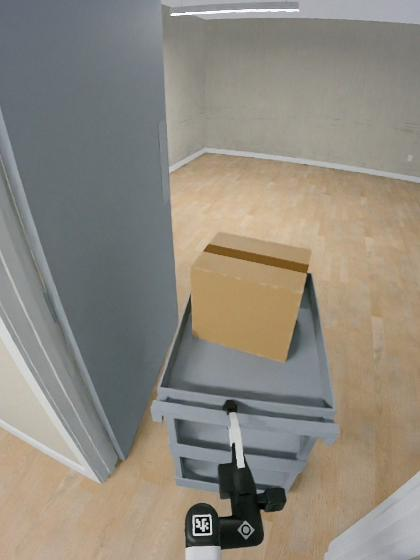

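Request:
{"name": "move", "arguments": {
  "r2": {"base":{"translate_m":-0.982,"strafe_m":0.254},"contact_limits":{"translate_m":0.4},"pace":"slow"},
  "blocking": false,
  "cameras": []
}}

Request:
{"name": "wait", "arguments": {
  "seconds": 10,
  "cameras": []
}}

Request:
{"name": "wait", "arguments": {
  "seconds": 3,
  "cameras": ["r2_head_camera"]
}}

Scene clock: 3591.10 s.
move: r2 moving
r1: as last shown
r1.base_tilt: forward=-1.6 right=+1.3
r1.lidar_m: 0.45 0.53 4.43 4.83 2.00 1.27 1.12 1.15 1.00 0.89 0.91 0.64
r1.motor_effort: lift_m=+22(23) arm_m=-5(5) wheel_0=-14(15) wheel_1=-7(7) wheel_2=+2(2)
r1.servo_current: wrist_yaw_rad=65(72) wrist_pitch_rad=39(52) wrist_roll_rad=59(59) gripper_m=59(59)
r1.contact_limits: translate_m 0.65
r1.wrist_depth_mm: - - - 161 227 215 206 / - - - 161 229 217 208 / - - - 166 231 217 208 / - - - 163 229 218 209 / - - - 165 230 219 211 / - - - 165 183 219 - / - - 164 161 229 213 211
r2.base_odometry: x=-4.373 y=-2.180 heading=+0.852
r2.turned_by_wheels: +0.001
r2.turned_by_imu: +0.001
r2.base_tilt: forward=-0.6 right=+0.1
r2.lidar_m: 0.46 0.77 1.11 2.58 2.62 2.42 2.46 2.36 2.21 0.65 0.51 0.47
r2.base_status: translate_m moving; strafe_m moving
r2.joint_positions: lift_m=+0.687 arm_m=+0.060 wrist_yaw_rad=+0.005 wrist_pitch_rad=+0.007 wrist_roll_rad=+1.569 gripper_m=-0.029
r2.joint_status: not commanded
r2.measured_speeds: translate_m=-0.049 strafe_m=+0.013 rotate_rad=+0.002 lift_m=+0.000 arm_m=+0.000 wrist_yaw_rad=+0.001 wrist_pitch_rad=+0.000 wrist_roll_rad=+0.000
r2.motor_effort: lift_m=+21(21) arm_m=-5(6) wheel_0=-2(7) wheel_1=-5(5) wheel_2=+16(16)
r2.servo_current: wrist_yaw_rad=59(59) wrist_pitch_rad=52(52) wrist_roll_rad=52(59) gripper_m=72(78)
r2.contact_limits: translate_m 0.4
r2.hand_pose: x=+0.5198 y=-0.0860 z=+0.8629 quat_wxyz=(+0.708, +0.707, +0.004, -0.001) (m; r2's base frame)
r2.wrist_depth_mm: - - - 141 197 - - / - 397 394 146 204 768 - / - 427 424 152 212 - - / - 466 455 159 220 820 - / - 504 492 165 229 - - / - - 183 171 178 - 496 / - - - - - - -
pictures: none
No camera images: "cameras" was empty.

Scene clock: 3601.10 s.
earlier move: r2 moving
r1.base_odometry: x=-1.654 y=-1.449 heading=+1.688
r1.turned_by_wheels: +0.000
r1.turned_by_imu: -0.001
r1.base_tilt: forward=-1.5 right=+1.3
r1.lidar_m: 0.44 0.50 4.41 4.85 1.97 1.26 1.14 1.14 1.01 0.91 0.90 0.64
r1.base_status: not commanded
r1.joint_positions: lift_m=+0.780 arm_m=+0.060 wrist_yaw_rad=+0.673 wrist_pitch_rad=+0.002 wrist_roll_rad=+0.000 gripper_m=-0.029
r1.joint_status: not commanded
r1.measured_speeds: all 0
r1.motor_effort: lift_m=+23(23) arm_m=-5(5) wheel_0=-14(15) wheel_1=-7(7) wheel_2=+2(3)
r1.servo_current: wrist_yaw_rad=59(78) wrist_pitch_rad=39(52) wrist_roll_rad=52(72) gripper_m=52(65)
r1.contact_limits: translate_m 0.65
r1.hand_pose: x=+0.5110 y=+0.1113 z=+0.9573 quat_wxyz=(+0.944, +0.000, +0.001, +0.330) (m; r1's base frame)
r1.wrist_depth_mm: - - - 161 227 215 207 / - - - 161 229 217 207 / - - - 165 229 218 208 / - - - 163 229 218 208 / - - - 165 230 219 209 / - - - 165 183 218 - / - - 164 161 229 214 210
r2.base_odometry: x=-5.184 y=-2.733 heading=+0.852
r2.turned_by_wheels: +0.000
r2.turned_by_imu: +0.006
r2.base_tilt: forward=-0.6 right=+0.0
r2.lidar_m: 0.47 1.76 2.69 2.32 1.57 1.44 1.50 1.90 1.99 2.06 1.46 0.47
r2.base_status: translate_m moving; strafe_m moving
r2.joint_positions: lift_m=+0.687 arm_m=+0.060 wrist_yaw_rad=+0.005 wrist_pitch_rad=+0.007 wrist_roll_rad=+1.569 gripper_m=-0.029
r2.joint_status: not commanded
r2.measured_speeds: translate_m=-0.062 strafe_m=+0.015 rotate_rad=-0.001 lift_m=+0.000 arm_m=+0.000 wrist_yaw_rad=+0.000 wrist_pitch_rad=+0.000 wrist_roll_rad=+0.000
r2.motor_effort: lift_m=+21(21) arm_m=-6(6) wheel_0=+2(8) wheel_1=-4(7) wheel_2=+11(18)
r2.servo_current: wrist_yaw_rad=52(72) wrist_pitch_rad=52(59) wrist_roll_rad=46(59) gripper_m=72(85)
r2.contact_limits: translate_m 0.4
r2.hand_pose: x=+0.5199 y=-0.0859 z=+0.8629 quat_wxyz=(+0.708, +0.707, +0.004, -0.001) (m; r2's base frame)
r2.wrist_depth_mm: - - - 158 215 1499 - / - - 603 160 219 - - / - 430 424 164 222 - - / - 455 452 167 227 820 - / - 473 473 170 231 - - / - 496 185 173 178 - - / - - - - - - 496
wait: 10.00 s; no rest
pictures: none
No camera images: "cameras" was empty.

Scene clock: 3602.00 s.
earlier move: r2 done
r1.base_odometry: x=-1.654 y=-1.449 heading=+1.688
r1.turned_by_wheels: +0.000
r1.turned_by_imu: +0.000
r1.base_tilt: forward=-1.5 right=+1.3
r1.lidar_m: 0.46 0.52 4.41 4.83 1.99 1.25 1.12 1.14 1.03 0.91 0.93 0.65
r1.base_status: not commanded
r1.joint_positions: lift_m=+0.780 arm_m=+0.060 wrist_yaw_rad=+0.673 wrist_pitch_rad=+0.002 wrist_roll_rad=+0.000 gripper_m=-0.029
r1.joint_status: not commanded
r1.measured_speeds: all 0
r1.motor_effort: lift_m=+22(23) arm_m=-5(5) wheel_0=-14(15) wheel_1=-7(7) wheel_2=+3(3)
r1.servo_current: wrist_yaw_rad=59(85) wrist_pitch_rad=46(52) wrist_roll_rad=52(72) gripper_m=59(65)
r1.contact_limits: translate_m 0.65
r1.hand_pose: x=+0.5110 y=+0.1113 z=+0.9573 quat_wxyz=(+0.944, +0.000, +0.001, +0.330) (m; r1's base frame)
r1.wrist_depth_mm: - - - 161 227 214 207 / - - - 161 229 216 208 / - - - 166 230 216 208 / - - - 163 229 218 208 / - - - 165 230 218 210 / - - - 165 182 219 - / - - 163 161 229 214 211
r2.base_odometry: x=-5.199 y=-2.744 heading=+0.852
r2.turned_by_wheels: +0.000
r2.turned_by_imu: +0.000
r2.base_tilt: forward=-0.6 right=+0.0
r2.lidar_m: 0.45 1.77 2.70 2.32 1.57 1.42 1.47 1.89 2.02 2.06 1.46 0.48
r2.base_status: done
r2.joint_positions: lift_m=+0.687 arm_m=+0.060 wrist_yaw_rad=+0.005 wrist_pitch_rad=+0.007 wrist_roll_rad=+1.569 gripper_m=-0.029
r2.joint_status: not commanded
r2.measured_speeds: all 0
r2.motor_effort: lift_m=+21(21) arm_m=-5(6) wheel_0=-2(8) wheel_1=-5(7) wheel_2=+11(18)
r2.servo_current: wrist_yaw_rad=52(72) wrist_pitch_rad=52(59) wrist_roll_rad=59(59) gripper_m=78(85)
r2.contact_limits: translate_m 0.4
r2.hand_pose: x=+0.5199 y=-0.0859 z=+0.8629 quat_wxyz=(+0.708, +0.707, +0.004, -0.001) (m; r2's base frame)
r2.wrist_depth_mm: - - - 158 214 1618 - / - - - 161 219 - - / - 430 427 164 224 - - / - 459 452 167 226 831 - / - 469 477 170 230 - - / - 496 187 173 178 - - / - - - - - - 500
wait: 0.90 of 3 s (r2 has come to rest)
pictures: r2_head_camera
Images, in order (width x height): r2_head_camera 420x560.

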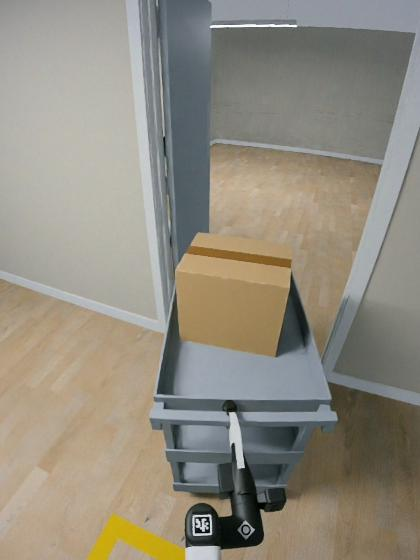

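Request:
{"name": "move", "arguments": {
  "r2": {"base":{"translate_m":-0.98,"strafe_m":0.247},"contact_limits":{"translate_m":0.4},"pace":"slow"},
  "blocking": false,
  "cameras": []
}}

Request:
{"name": "wait", "arguments": {
  "seconds": 10,
  "cameras": []
}}

Request:
{"name": "wait", "arguments": {
  "seconds": 3,
  "cameras": ["r2_head_camera", "r2_head_left_camera"]
}}

Scene clock: 3613.87 s.
move: r2 moving
r1: as last shown
r1.base_tilt: forward=-1.6 right=+1.3
r1.lidar_m: 0.47 0.53 4.42 4.86 1.99 1.27 1.11 1.15 1.03 0.92 0.94 0.64
r1.motor_effort: lift_m=+22(22) arm_m=-4(5) wheel_0=-14(15) wheel_1=-7(7) wheel_2=+2(3)
r1.servo_current: wrist_yaw_rad=59(78) wrist_pitch_rad=39(46) wrist_roll_rad=39(59) gripper_m=59(59)
r1.contact_limits: translate_m 0.65
r1.wrist_depth_mm: - - - 161 226 216 207 / - - - 161 229 217 207 / - - - 165 229 216 208 / - - - 163 229 218 208 / - - - 165 230 218 210 / - - - 164 183 220 - / - - 164 161 229 214 211
r2.base_odometry: x=-5.210 y=-2.751 heading=+0.852
r2.turned_by_wheels: +0.000
r2.turned_by_imu: +0.001
r2.base_tilt: forward=-0.6 right=+0.1
r2.lidar_m: 0.46 1.81 2.70 2.31 1.54 1.43 1.42 1.86 2.02 2.06 1.48 0.49
r2.base_status: translate_m moving; strafe_m moving
r2.joint_positions: lift_m=+0.687 arm_m=+0.060 wrist_yaw_rad=+0.005 wrist_pitch_rad=+0.007 wrist_roll_rad=+1.569 gripper_m=-0.029
r2.joint_status: not commanded
r2.measured_speeds: translate_m=-0.049 strafe_m=+0.011 rotate_rad=+0.001 lift_m=+0.000 arm_m=+0.000 wrist_yaw_rad=+0.000 wrist_pitch_rad=+0.000 wrist_roll_rad=+0.000
r2.motor_effort: lift_m=+21(21) arm_m=-6(6) wheel_0=-2(8) wheel_1=-5(8) wheel_2=+15(16)
r2.servo_current: wrist_yaw_rad=52(59) wrist_pitch_rad=52(52) wrist_roll_rad=52(59) gripper_m=78(85)
r2.contact_limits: translate_m 0.4
r2.hand_pose: x=+0.5199 y=-0.0858 z=+0.8629 quat_wxyz=(+0.708, +0.707, +0.004, -0.001) (m; r2's base frame)
r2.wrist_depth_mm: - - - 158 215 1576 - / - - - 161 220 - - / - 430 427 164 223 - - / - 459 452 167 227 831 - / - 473 477 169 231 - - / - 492 187 173 178 - - / - - - - - - 500
pictures: none
No camera images: "cameras" was empty.

Scene clock: 3623.87 s.
earlier move: r2 moving
r1.base_odometry: x=-1.654 y=-1.449 heading=+1.688
r1.turned_by_wheels: +0.000
r1.turned_by_imu: -0.001
r1.base_tilt: forward=-1.5 right=+1.3
r1.lidar_m: 0.44 0.52 4.42 4.85 1.97 1.26 1.12 1.13 1.01 0.91 0.92 0.66
r1.base_status: not commanded
r1.joint_positions: lift_m=+0.780 arm_m=+0.060 wrist_yaw_rad=+0.673 wrist_pitch_rad=+0.002 wrist_roll_rad=+0.000 gripper_m=-0.029
r1.joint_status: not commanded
r1.measured_speeds: all 0
r1.motor_effort: lift_m=+22(23) arm_m=-5(5) wheel_0=-14(15) wheel_1=-7(8) wheel_2=+2(3)
r1.servo_current: wrist_yaw_rad=59(78) wrist_pitch_rad=46(52) wrist_roll_rad=33(72) gripper_m=52(65)
r1.contact_limits: translate_m 0.65
r1.hand_pose: x=+0.5110 y=+0.1113 z=+0.9573 quat_wxyz=(+0.944, +0.000, +0.001, +0.330) (m; r1's base frame)
r1.wrist_depth_mm: - - - 161 227 216 206 / - - - 161 229 218 208 / - - - 165 229 218 208 / - - - 163 229 217 210 / - - - 164 230 218 211 / - - - 164 183 219 - / - - 164 162 229 213 211
r2.base_odometry: x=-6.017 y=-3.309 heading=+0.852
r2.turned_by_wheels: +0.000
r2.turned_by_imu: +0.007
r2.base_tilt: forward=-0.7 right=+0.1
r2.lidar_m: 0.45 3.04 2.86 0.74 0.49 0.44 0.46 0.62 1.36 1.93 2.46 0.48
r2.base_status: translate_m moving; strafe_m moving
r2.joint_positions: lift_m=+0.687 arm_m=+0.060 wrist_yaw_rad=+0.006 wrist_pitch_rad=+0.007 wrist_roll_rad=+1.569 gripper_m=-0.029
r2.joint_status: not commanded
r2.measured_speeds: translate_m=-0.059 strafe_m=+0.014 rotate_rad=-0.001 lift_m=+0.000 arm_m=+0.000 wrist_yaw_rad=+0.000 wrist_pitch_rad=+0.000 wrist_roll_rad=+0.000
r2.motor_effort: lift_m=+21(21) arm_m=-6(6) wheel_0=-1(8) wheel_1=-5(8) wheel_2=+12(17)
r2.servo_current: wrist_yaw_rad=52(78) wrist_pitch_rad=52(59) wrist_roll_rad=52(59) gripper_m=72(85)
r2.contact_limits: translate_m 0.4
r2.hand_pose: x=+0.5199 y=-0.0857 z=+0.8629 quat_wxyz=(+0.708, +0.707, +0.005, +0.000) (m; r2's base frame)
r2.wrist_depth_mm: 1808 - - 176 237 1661 1160 / 1921 - - 176 236 1576 - / - 436 433 175 236 842 - / - 449 445 234 235 842 - / - - 459 174 234 831 - / - - 187 173 179 - - / - - 484 - 232 1618 517
wait: 10.00 s; no rest
pictures: none
No camera images: "cameras" was empty.

Scene clock: 3624.73 s.
earlier move: r2 done
r1.base_odometry: x=-1.654 y=-1.449 heading=+1.688
r1.turned_by_wheels: +0.000
r1.turned_by_imu: +0.000
r1.base_tilt: forward=-1.6 right=+1.3
r1.lidar_m: 0.45 0.52 4.43 4.86 1.97 1.26 1.12 1.12 1.02 0.90 0.93 0.64
r1.base_status: not commanded
r1.joint_positions: lift_m=+0.780 arm_m=+0.060 wrist_yaw_rad=+0.673 wrist_pitch_rad=+0.002 wrist_roll_rad=+0.000 gripper_m=-0.029
r1.joint_status: not commanded
r1.measured_speeds: all 0
r1.motor_effort: lift_m=+22(23) arm_m=-4(5) wheel_0=-14(15) wheel_1=-7(8) wheel_2=+2(3)
r1.servo_current: wrist_yaw_rad=59(78) wrist_pitch_rad=39(52) wrist_roll_rad=46(78) gripper_m=52(65)
r1.contact_limits: translate_m 0.65
r1.hand_pose: x=+0.5110 y=+0.1113 z=+0.9573 quat_wxyz=(+0.944, +0.000, +0.001, +0.330) (m; r1's base frame)
r1.wrist_depth_mm: - - - 160 228 215 206 / - - - 161 229 218 208 / - - - 165 229 216 208 / - - - 163 230 217 209 / - - - 165 231 218 210 / - - - 165 183 219 - / - - 164 161 229 214 211
r2.base_odometry: x=-6.030 y=-3.319 heading=+0.852
r2.turned_by_wheels: +0.000
r2.turned_by_imu: +0.000
r2.base_tilt: forward=-0.7 right=+0.0
r2.lidar_m: 0.47 3.05 2.79 0.72 0.49 0.44 0.46 0.59 1.36 1.89 2.45 0.49
r2.base_status: done
r2.joint_positions: lift_m=+0.687 arm_m=+0.060 wrist_yaw_rad=+0.006 wrist_pitch_rad=+0.007 wrist_roll_rad=+1.569 gripper_m=-0.029
r2.joint_status: not commanded
r2.measured_speeds: all 0
r2.motor_effort: lift_m=+21(21) arm_m=-5(6) wheel_0=+1(8) wheel_1=-4(8) wheel_2=+9(17)
r2.servo_current: wrist_yaw_rad=52(78) wrist_pitch_rad=52(59) wrist_roll_rad=59(59) gripper_m=78(85)
r2.contact_limits: translate_m 0.4
r2.hand_pose: x=+0.5199 y=-0.0857 z=+0.8629 quat_wxyz=(+0.708, +0.707, +0.005, +0.000) (m; r2's base frame)
r2.wrist_depth_mm: 1808 - - 176 238 1618 1160 / 1921 - - 176 236 1537 - / - 439 439 176 236 831 - / - 452 452 234 235 842 - / - 466 462 174 234 831 - / - - 187 174 179 - - / - - 484 - 233 - 517
wait: 0.87 of 3 s (r2 has come to rest)
pictures: r2_head_camera, r2_head_left_camera
Images, in order (width x height): r2_head_camera 420x560, r2_head_left_camera 420x672.

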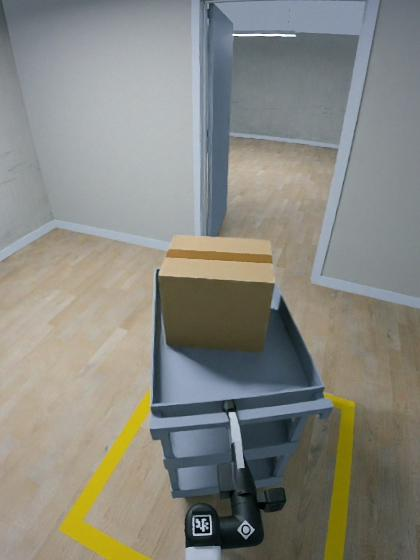

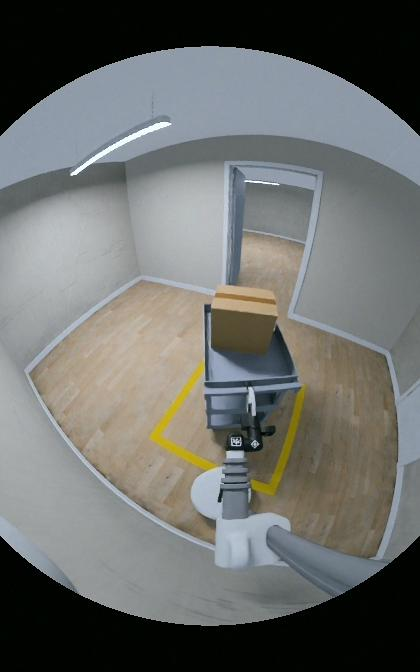

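Request:
{"name": "move", "arguments": {
  "r2": {"base":{"translate_m":-0.1,"strafe_m":-0.01},"contact_limits":{"translate_m":0.35},"pace":"slow"},
  "blocking": false,
  "cameras": []
}}

Request:
{"name": "wait", "arguments": {
  "seconds": 4,
  "cameras": ["r2_head_camera", "r2_head_right_camera"]
}}

Scene clock: 3641.83 s.
move: r2 moving
r1: as last shown
r1.base_tilt: forward=-1.5 right=+1.3
r1.lidar_m: 0.46 0.53 4.44 4.84 1.96 1.26 1.12 1.14 1.03 0.90 0.92 0.64
r1.motor_effort: lift_m=+23(23) arm_m=-5(5) wheel_0=-15(15) wheel_1=-7(7) wheel_2=+2(3)
r1.servo_current: wrist_yaw_rad=65(78) wrist_pitch_rad=39(46) wrist_roll_rad=59(59) gripper_m=59(65)
r1.contact_limits: translate_m 0.65
r1.wrist_depth_mm: - - - 161 227 215 206 / - - - 161 229 217 208 / - - - 165 230 218 208 / - - - 163 229 219 209 / - - - 165 229 218 210 / - - - 164 183 220 - / - - 164 161 229 213 211
r2.base_odometry: x=-6.037 y=-3.329 heading=+0.853
r2.turned_by_wheels: +0.001
r2.turned_by_imu: +0.001
r2.base_tilt: forward=-0.7 right=+0.0
r2.lidar_m: 0.45 3.10 2.70 0.71 0.46 0.43 0.43 0.57 1.28 1.91 2.43 0.50
r2.base_status: translate_m moving; strafe_m moving
r2.joint_positions: lift_m=+0.687 arm_m=+0.060 wrist_yaw_rad=+0.008 wrist_pitch_rad=+0.007 wrist_roll_rad=+1.569 gripper_m=-0.029
r2.joint_status: not commanded
r2.measured_speeds: translate_m=-0.048 strafe_m=-0.004 rotate_rad=-0.003 lift_m=+0.000 arm_m=+0.000 wrist_yaw_rad=+0.008 wrist_pitch_rad=+0.000 wrist_roll_rad=+0.000
r2.motor_effort: lift_m=+21(21) arm_m=-5(6) wheel_0=-2(4) wheel_1=-5(7) wheel_2=+17(17)
r2.servo_current: wrist_yaw_rad=65(65) wrist_pitch_rad=52(59) wrist_roll_rad=52(59) gripper_m=78(78)
r2.contact_limits: translate_m 0.35
r2.hand_pose: x=+0.5201 y=-0.0851 z=+0.8629 quat_wxyz=(+0.708, +0.707, +0.005, +0.000) (m; r2's base frame)
r2.wrist_depth_mm: 1863 - - 177 236 1618 1138 / 1983 - - 176 236 1618 - / - 439 436 175 236 842 - / - 449 449 234 235 831 - / - - 462 174 233 842 - / - - 187 173 179 - - / - - 484 - 232 1618 521
pictures: none
No camera images: "cameras" was empty.

Scene clock: 3643.60 s.
earlier move: r2 done
r1.base_odometry: x=-1.654 y=-1.449 heading=+1.688
r1.turned_by_wheels: +0.000
r1.turned_by_imu: +0.000
r1.base_tilt: forward=-1.5 right=+1.3
r1.lidar_m: 0.44 0.51 4.44 4.87 2.00 1.27 1.13 1.14 1.04 0.90 0.92 0.63
r1.base_status: not commanded
r1.joint_positions: lift_m=+0.780 arm_m=+0.060 wrist_yaw_rad=+0.673 wrist_pitch_rad=+0.002 wrist_roll_rad=+0.000 gripper_m=-0.029
r1.joint_status: not commanded
r1.measured_speeds: all 0
r1.motor_effort: lift_m=+22(23) arm_m=-5(5) wheel_0=-14(15) wheel_1=-7(7) wheel_2=+2(3)
r1.servo_current: wrist_yaw_rad=52(78) wrist_pitch_rad=33(52) wrist_roll_rad=33(72) gripper_m=46(65)
r1.contact_limits: translate_m 0.65
r1.hand_pose: x=+0.5110 y=+0.1113 z=+0.9573 quat_wxyz=(+0.944, +0.000, +0.001, +0.330) (m; r1's base frame)
r1.wrist_depth_mm: - - - 160 226 215 206 / - - - 161 229 217 207 / - - - 165 229 216 208 / - - - 163 229 219 210 / - - - 165 230 219 208 / - - - 164 182 219 - / - - 164 161 229 214 211
r2.base_odometry: x=-6.088 y=-3.401 heading=+0.853
r2.turned_by_wheels: +0.000
r2.turned_by_imu: +0.001
r2.base_tilt: forward=-0.7 right=+0.1
r2.lidar_m: 0.44 3.15 2.28 0.60 0.39 0.34 0.34 0.51 1.06 1.83 2.35 0.49
r2.base_status: done
r2.joint_positions: lift_m=+0.687 arm_m=+0.060 wrist_yaw_rad=+0.008 wrist_pitch_rad=+0.007 wrist_roll_rad=+1.569 gripper_m=-0.029
r2.joint_status: not commanded
r2.measured_speeds: all 0
r2.motor_effort: lift_m=+21(21) arm_m=-5(6) wheel_0=+2(6) wheel_1=-2(8) wheel_2=+12(18)
r2.servo_current: wrist_yaw_rad=72(72) wrist_pitch_rad=46(59) wrist_roll_rad=39(65) gripper_m=78(85)
r2.contact_limits: translate_m 0.35
r2.hand_pose: x=+0.5201 y=-0.0850 z=+0.8629 quat_wxyz=(+0.708, +0.707, +0.005, +0.000) (m; r2's base frame)
r2.wrist_depth_mm: 1863 - - 186 248 1661 1205 / - - - 183 245 1708 - / - - 439 181 242 831 - / - 449 449 179 238 831 - / - 459 455 177 236 - - / - - 185 174 179 - - / - - 473 - 229 - -
wait: 1.77 of 4 s (r2 has come to rest)
pictures: r2_head_camera, r2_head_right_camera
Images, in order (width x height): r2_head_camera 420x560, r2_head_right_camera 420x672.

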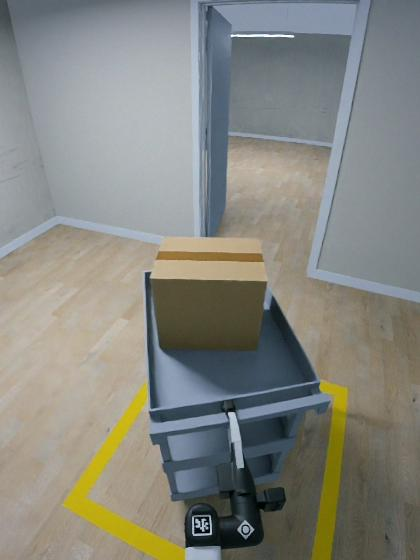

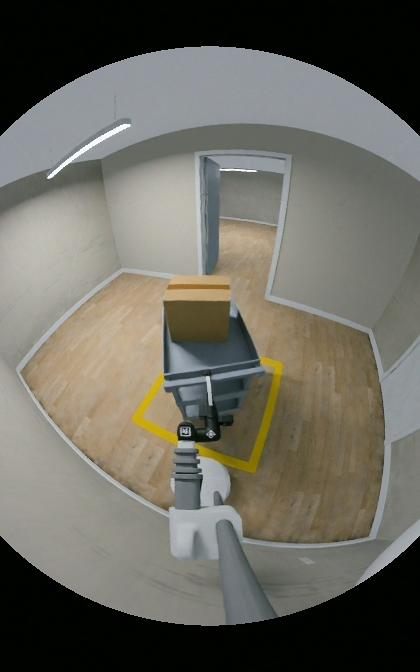

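Request:
{"name": "zoom_image", "arguments": {
  "camera": "r2_head_right_camera",
  "region": [120, 330, 300, 490]
}}

Scaled by 2.800 from the camera's 420x672 image, which has a finer 600x960 frame.

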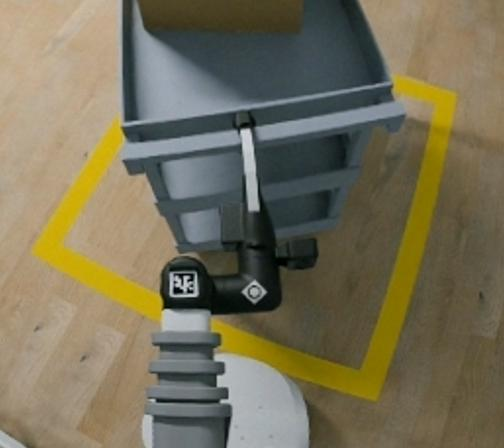

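Request:
{"name": "move", "arguments": {
  "r2": {"joints":{"gripper_m":0.03}},
  "blocking": false,
  "cameras": []
}}

Request:
{"name": "move", "arguments": {
  "r2": {"joints":{"gripper_m":0.12}},
  "blocking": false,
  "cameras": []
}}

Request:
{"name": "wait", "arguments": {
  "seconds": 2,
  "cameras": []
}}

Scene clock: 3687.97 s.
move: r2 moving
r1: as last shown
r1.lidar_m: 0.45 0.54 4.41 4.85 1.97 1.26 1.12 1.13 1.02 0.91 0.91 0.65
r1.motor_effort: lift_m=+22(22) arm_m=-4(5) wheel_0=-14(15) wheel_1=-7(7) wheel_2=+2(3)
r1.servo_current: wrist_yaw_rad=52(78) wrist_pitch_rad=39(52) wrist_roll_rad=52(65) gripper_m=59(65)
r1.contact_limits: translate_m 0.65
r1.wrist_depth_mm: - - - 160 226 215 206 / - - - 161 229 218 208 / - - - 166 230 216 208 / - - - 163 229 217 209 / - - - 165 230 218 209 / - - - 165 183 219 - / - - 164 162 229 213 211
r2.base_odometry: x=-6.088 y=-3.401 heading=+0.853
r2.turned_by_wheels: +0.000
r2.turned_by_imu: +0.000
r2.base_tilt: forward=-0.7 right=+0.1
r2.lidar_m: 0.42 3.12 2.22 0.61 0.36 0.35 0.38 0.49 1.07 1.85 2.38 0.50
r2.base_status: not commanded
r2.joint_positions: lift_m=+0.687 arm_m=+0.060 wrist_yaw_rad=+0.008 wrist_pitch_rad=+0.007 wrist_roll_rad=+1.569 gripper_m=-0.003
r2.joint_status: gripper_m moving
r2.measured_speeds: all 0
r2.motor_effort: lift_m=+21(21) arm_m=-5(6) wheel_0=+2(3) wheel_1=-2(3) wheel_2=+8(12)
r2.servo_current: wrist_yaw_rad=59(72) wrist_pitch_rad=52(52) wrist_roll_rad=46(59) gripper_m=78(104)
r2.contact_limits: translate_m 0.35
r2.hand_pose: x=+0.5201 y=-0.0850 z=+0.8629 quat_wxyz=(+0.708, +0.707, +0.005, +0.000) (m; r2's base frame)
r2.wrist_depth_mm: 1863 - - 190 253 1661 1182 / - - - 188 250 1708 - / - - - 185 246 820 - / - 452 452 182 243 842 - / - 466 459 179 238 842 - / - - 462 177 183 - - / - - 473 - 232 1661 -
pictures: none
No camera images: "cameras" was empty.

Scene clock: 3688.47 s.
move: r2 moving
r1: as last shown
r1.lidar_m: 0.43 0.52 4.43 4.84 1.97 1.26 1.12 1.15 1.03 0.91 0.94 0.64
r1.motor_effort: lift_m=+22(22) arm_m=-5(5) wheel_0=-14(15) wheel_1=-7(7) wheel_2=+2(2)
r1.servo_current: wrist_yaw_rad=65(85) wrist_pitch_rad=46(46) wrist_roll_rad=46(65) gripper_m=59(65)
r1.contact_limits: translate_m 0.65
r1.wrist_depth_mm: - - - 161 226 216 206 / - - - 161 229 217 208 / - - - 165 229 217 208 / - - - 162 230 218 210 / - - - 165 229 219 210 / - - - 165 183 219 - / - - 164 161 229 213 211
r2.base_odometry: x=-6.088 y=-3.401 heading=+0.853
r2.turned_by_wheels: +0.000
r2.turned_by_imu: +0.000
r2.base_tilt: forward=-0.6 right=+0.0
r2.lidar_m: 0.45 3.13 2.24 0.55 0.38 0.33 0.37 0.47 1.09 1.86 2.37 0.49
r2.base_status: not commanded
r2.joint_positions: lift_m=+0.687 arm_m=+0.060 wrist_yaw_rad=+0.008 wrist_pitch_rad=+0.007 wrist_roll_rad=+1.569 gripper_m=+0.054
r2.joint_status: gripper_m moving
r2.measured_speeds: all 0
r2.motor_effort: lift_m=+21(21) arm_m=-4(5) wheel_0=+3(3) wheel_1=-2(2) wheel_2=+8(9)
r2.servo_current: wrist_yaw_rad=52(65) wrist_pitch_rad=46(59) wrist_roll_rad=46(52) gripper_m=104(130)
r2.contact_limits: translate_m 0.35
r2.hand_pose: x=+0.5201 y=-0.0850 z=+0.8629 quat_wxyz=(+0.708, +0.707, +0.005, +0.000) (m; r2's base frame)
r2.wrist_depth_mm: 1921 - - 195 258 1661 1229 / - - - 194 255 1708 - / - - - 190 251 820 - / - 455 455 187 246 842 - / - 469 466 185 244 831 - / - - 469 182 186 - - / - - 158 - 133 - -
pictures: none
No camera images: "cameras" was empty.

Scene clock: 3689.70 s.
earlier move: r2 done
r1.base_odometry: x=-1.654 y=-1.449 heading=+1.688
r1.turned_by_wheels: +0.000
r1.turned_by_imu: +0.000
r1.base_tilt: forward=-1.6 right=+1.3
r1.lidar_m: 0.45 0.54 4.40 4.84 2.00 1.27 1.13 1.14 1.03 0.92 0.94 0.63
r1.base_status: not commanded
r1.joint_positions: lift_m=+0.780 arm_m=+0.060 wrist_yaw_rad=+0.673 wrist_pitch_rad=+0.002 wrist_roll_rad=+0.000 gripper_m=-0.029
r1.joint_status: not commanded
r1.measured_speeds: all 0
r1.motor_effort: lift_m=+23(23) arm_m=-5(5) wheel_0=-14(15) wheel_1=-7(7) wheel_2=+2(3)
r1.servo_current: wrist_yaw_rad=52(85) wrist_pitch_rad=33(52) wrist_roll_rad=46(65) gripper_m=52(65)
r1.contact_limits: translate_m 0.65
r1.hand_pose: x=+0.5110 y=+0.1113 z=+0.9573 quat_wxyz=(+0.944, +0.000, +0.001, +0.330) (m; r1's base frame)
r1.wrist_depth_mm: - - - 161 226 214 206 / - - - 161 229 217 206 / - - - 166 229 216 208 / - - - 163 229 217 209 / - - - 165 229 219 210 / - - - 164 183 220 - / - - 164 161 229 214 210
r2.base_odometry: x=-6.088 y=-3.401 heading=+0.853
r2.turned_by_wheels: +0.000
r2.turned_by_imu: +0.000
r2.base_tilt: forward=-0.6 right=+0.0
r2.lidar_m: 0.45 3.14 2.22 0.60 0.38 0.34 0.37 0.48 1.08 1.86 2.34 0.50
r2.base_status: not commanded
r2.joint_positions: lift_m=+0.687 arm_m=+0.060 wrist_yaw_rad=+0.008 wrist_pitch_rad=+0.007 wrist_roll_rad=+1.569 gripper_m=+0.120
r2.joint_status: all done
r2.measured_speeds: all 0
r2.motor_effort: lift_m=+21(21) arm_m=-5(5) wheel_0=+3(3) wheel_1=-2(2) wheel_2=+8(9)
r2.servo_current: wrist_yaw_rad=52(72) wrist_pitch_rad=39(59) wrist_roll_rad=39(52) gripper_m=52(130)
r2.contact_limits: translate_m 0.35
r2.hand_pose: x=+0.5201 y=-0.0850 z=+0.8629 quat_wxyz=(+0.708, +0.707, +0.005, +0.000) (m; r2's base frame)
r2.wrist_depth_mm: 1863 - - 196 258 1618 1205 / - - - 193 255 1661 - / - - - 190 250 831 - / - 462 459 187 247 854 - / - 466 466 185 243 842 - / - - 469 182 186 - - / - - 157 - 133 - -
wait: 1.23 of 2 s (r2 has come to rest)
pictures: none
No camera images: "cameras" was empty.


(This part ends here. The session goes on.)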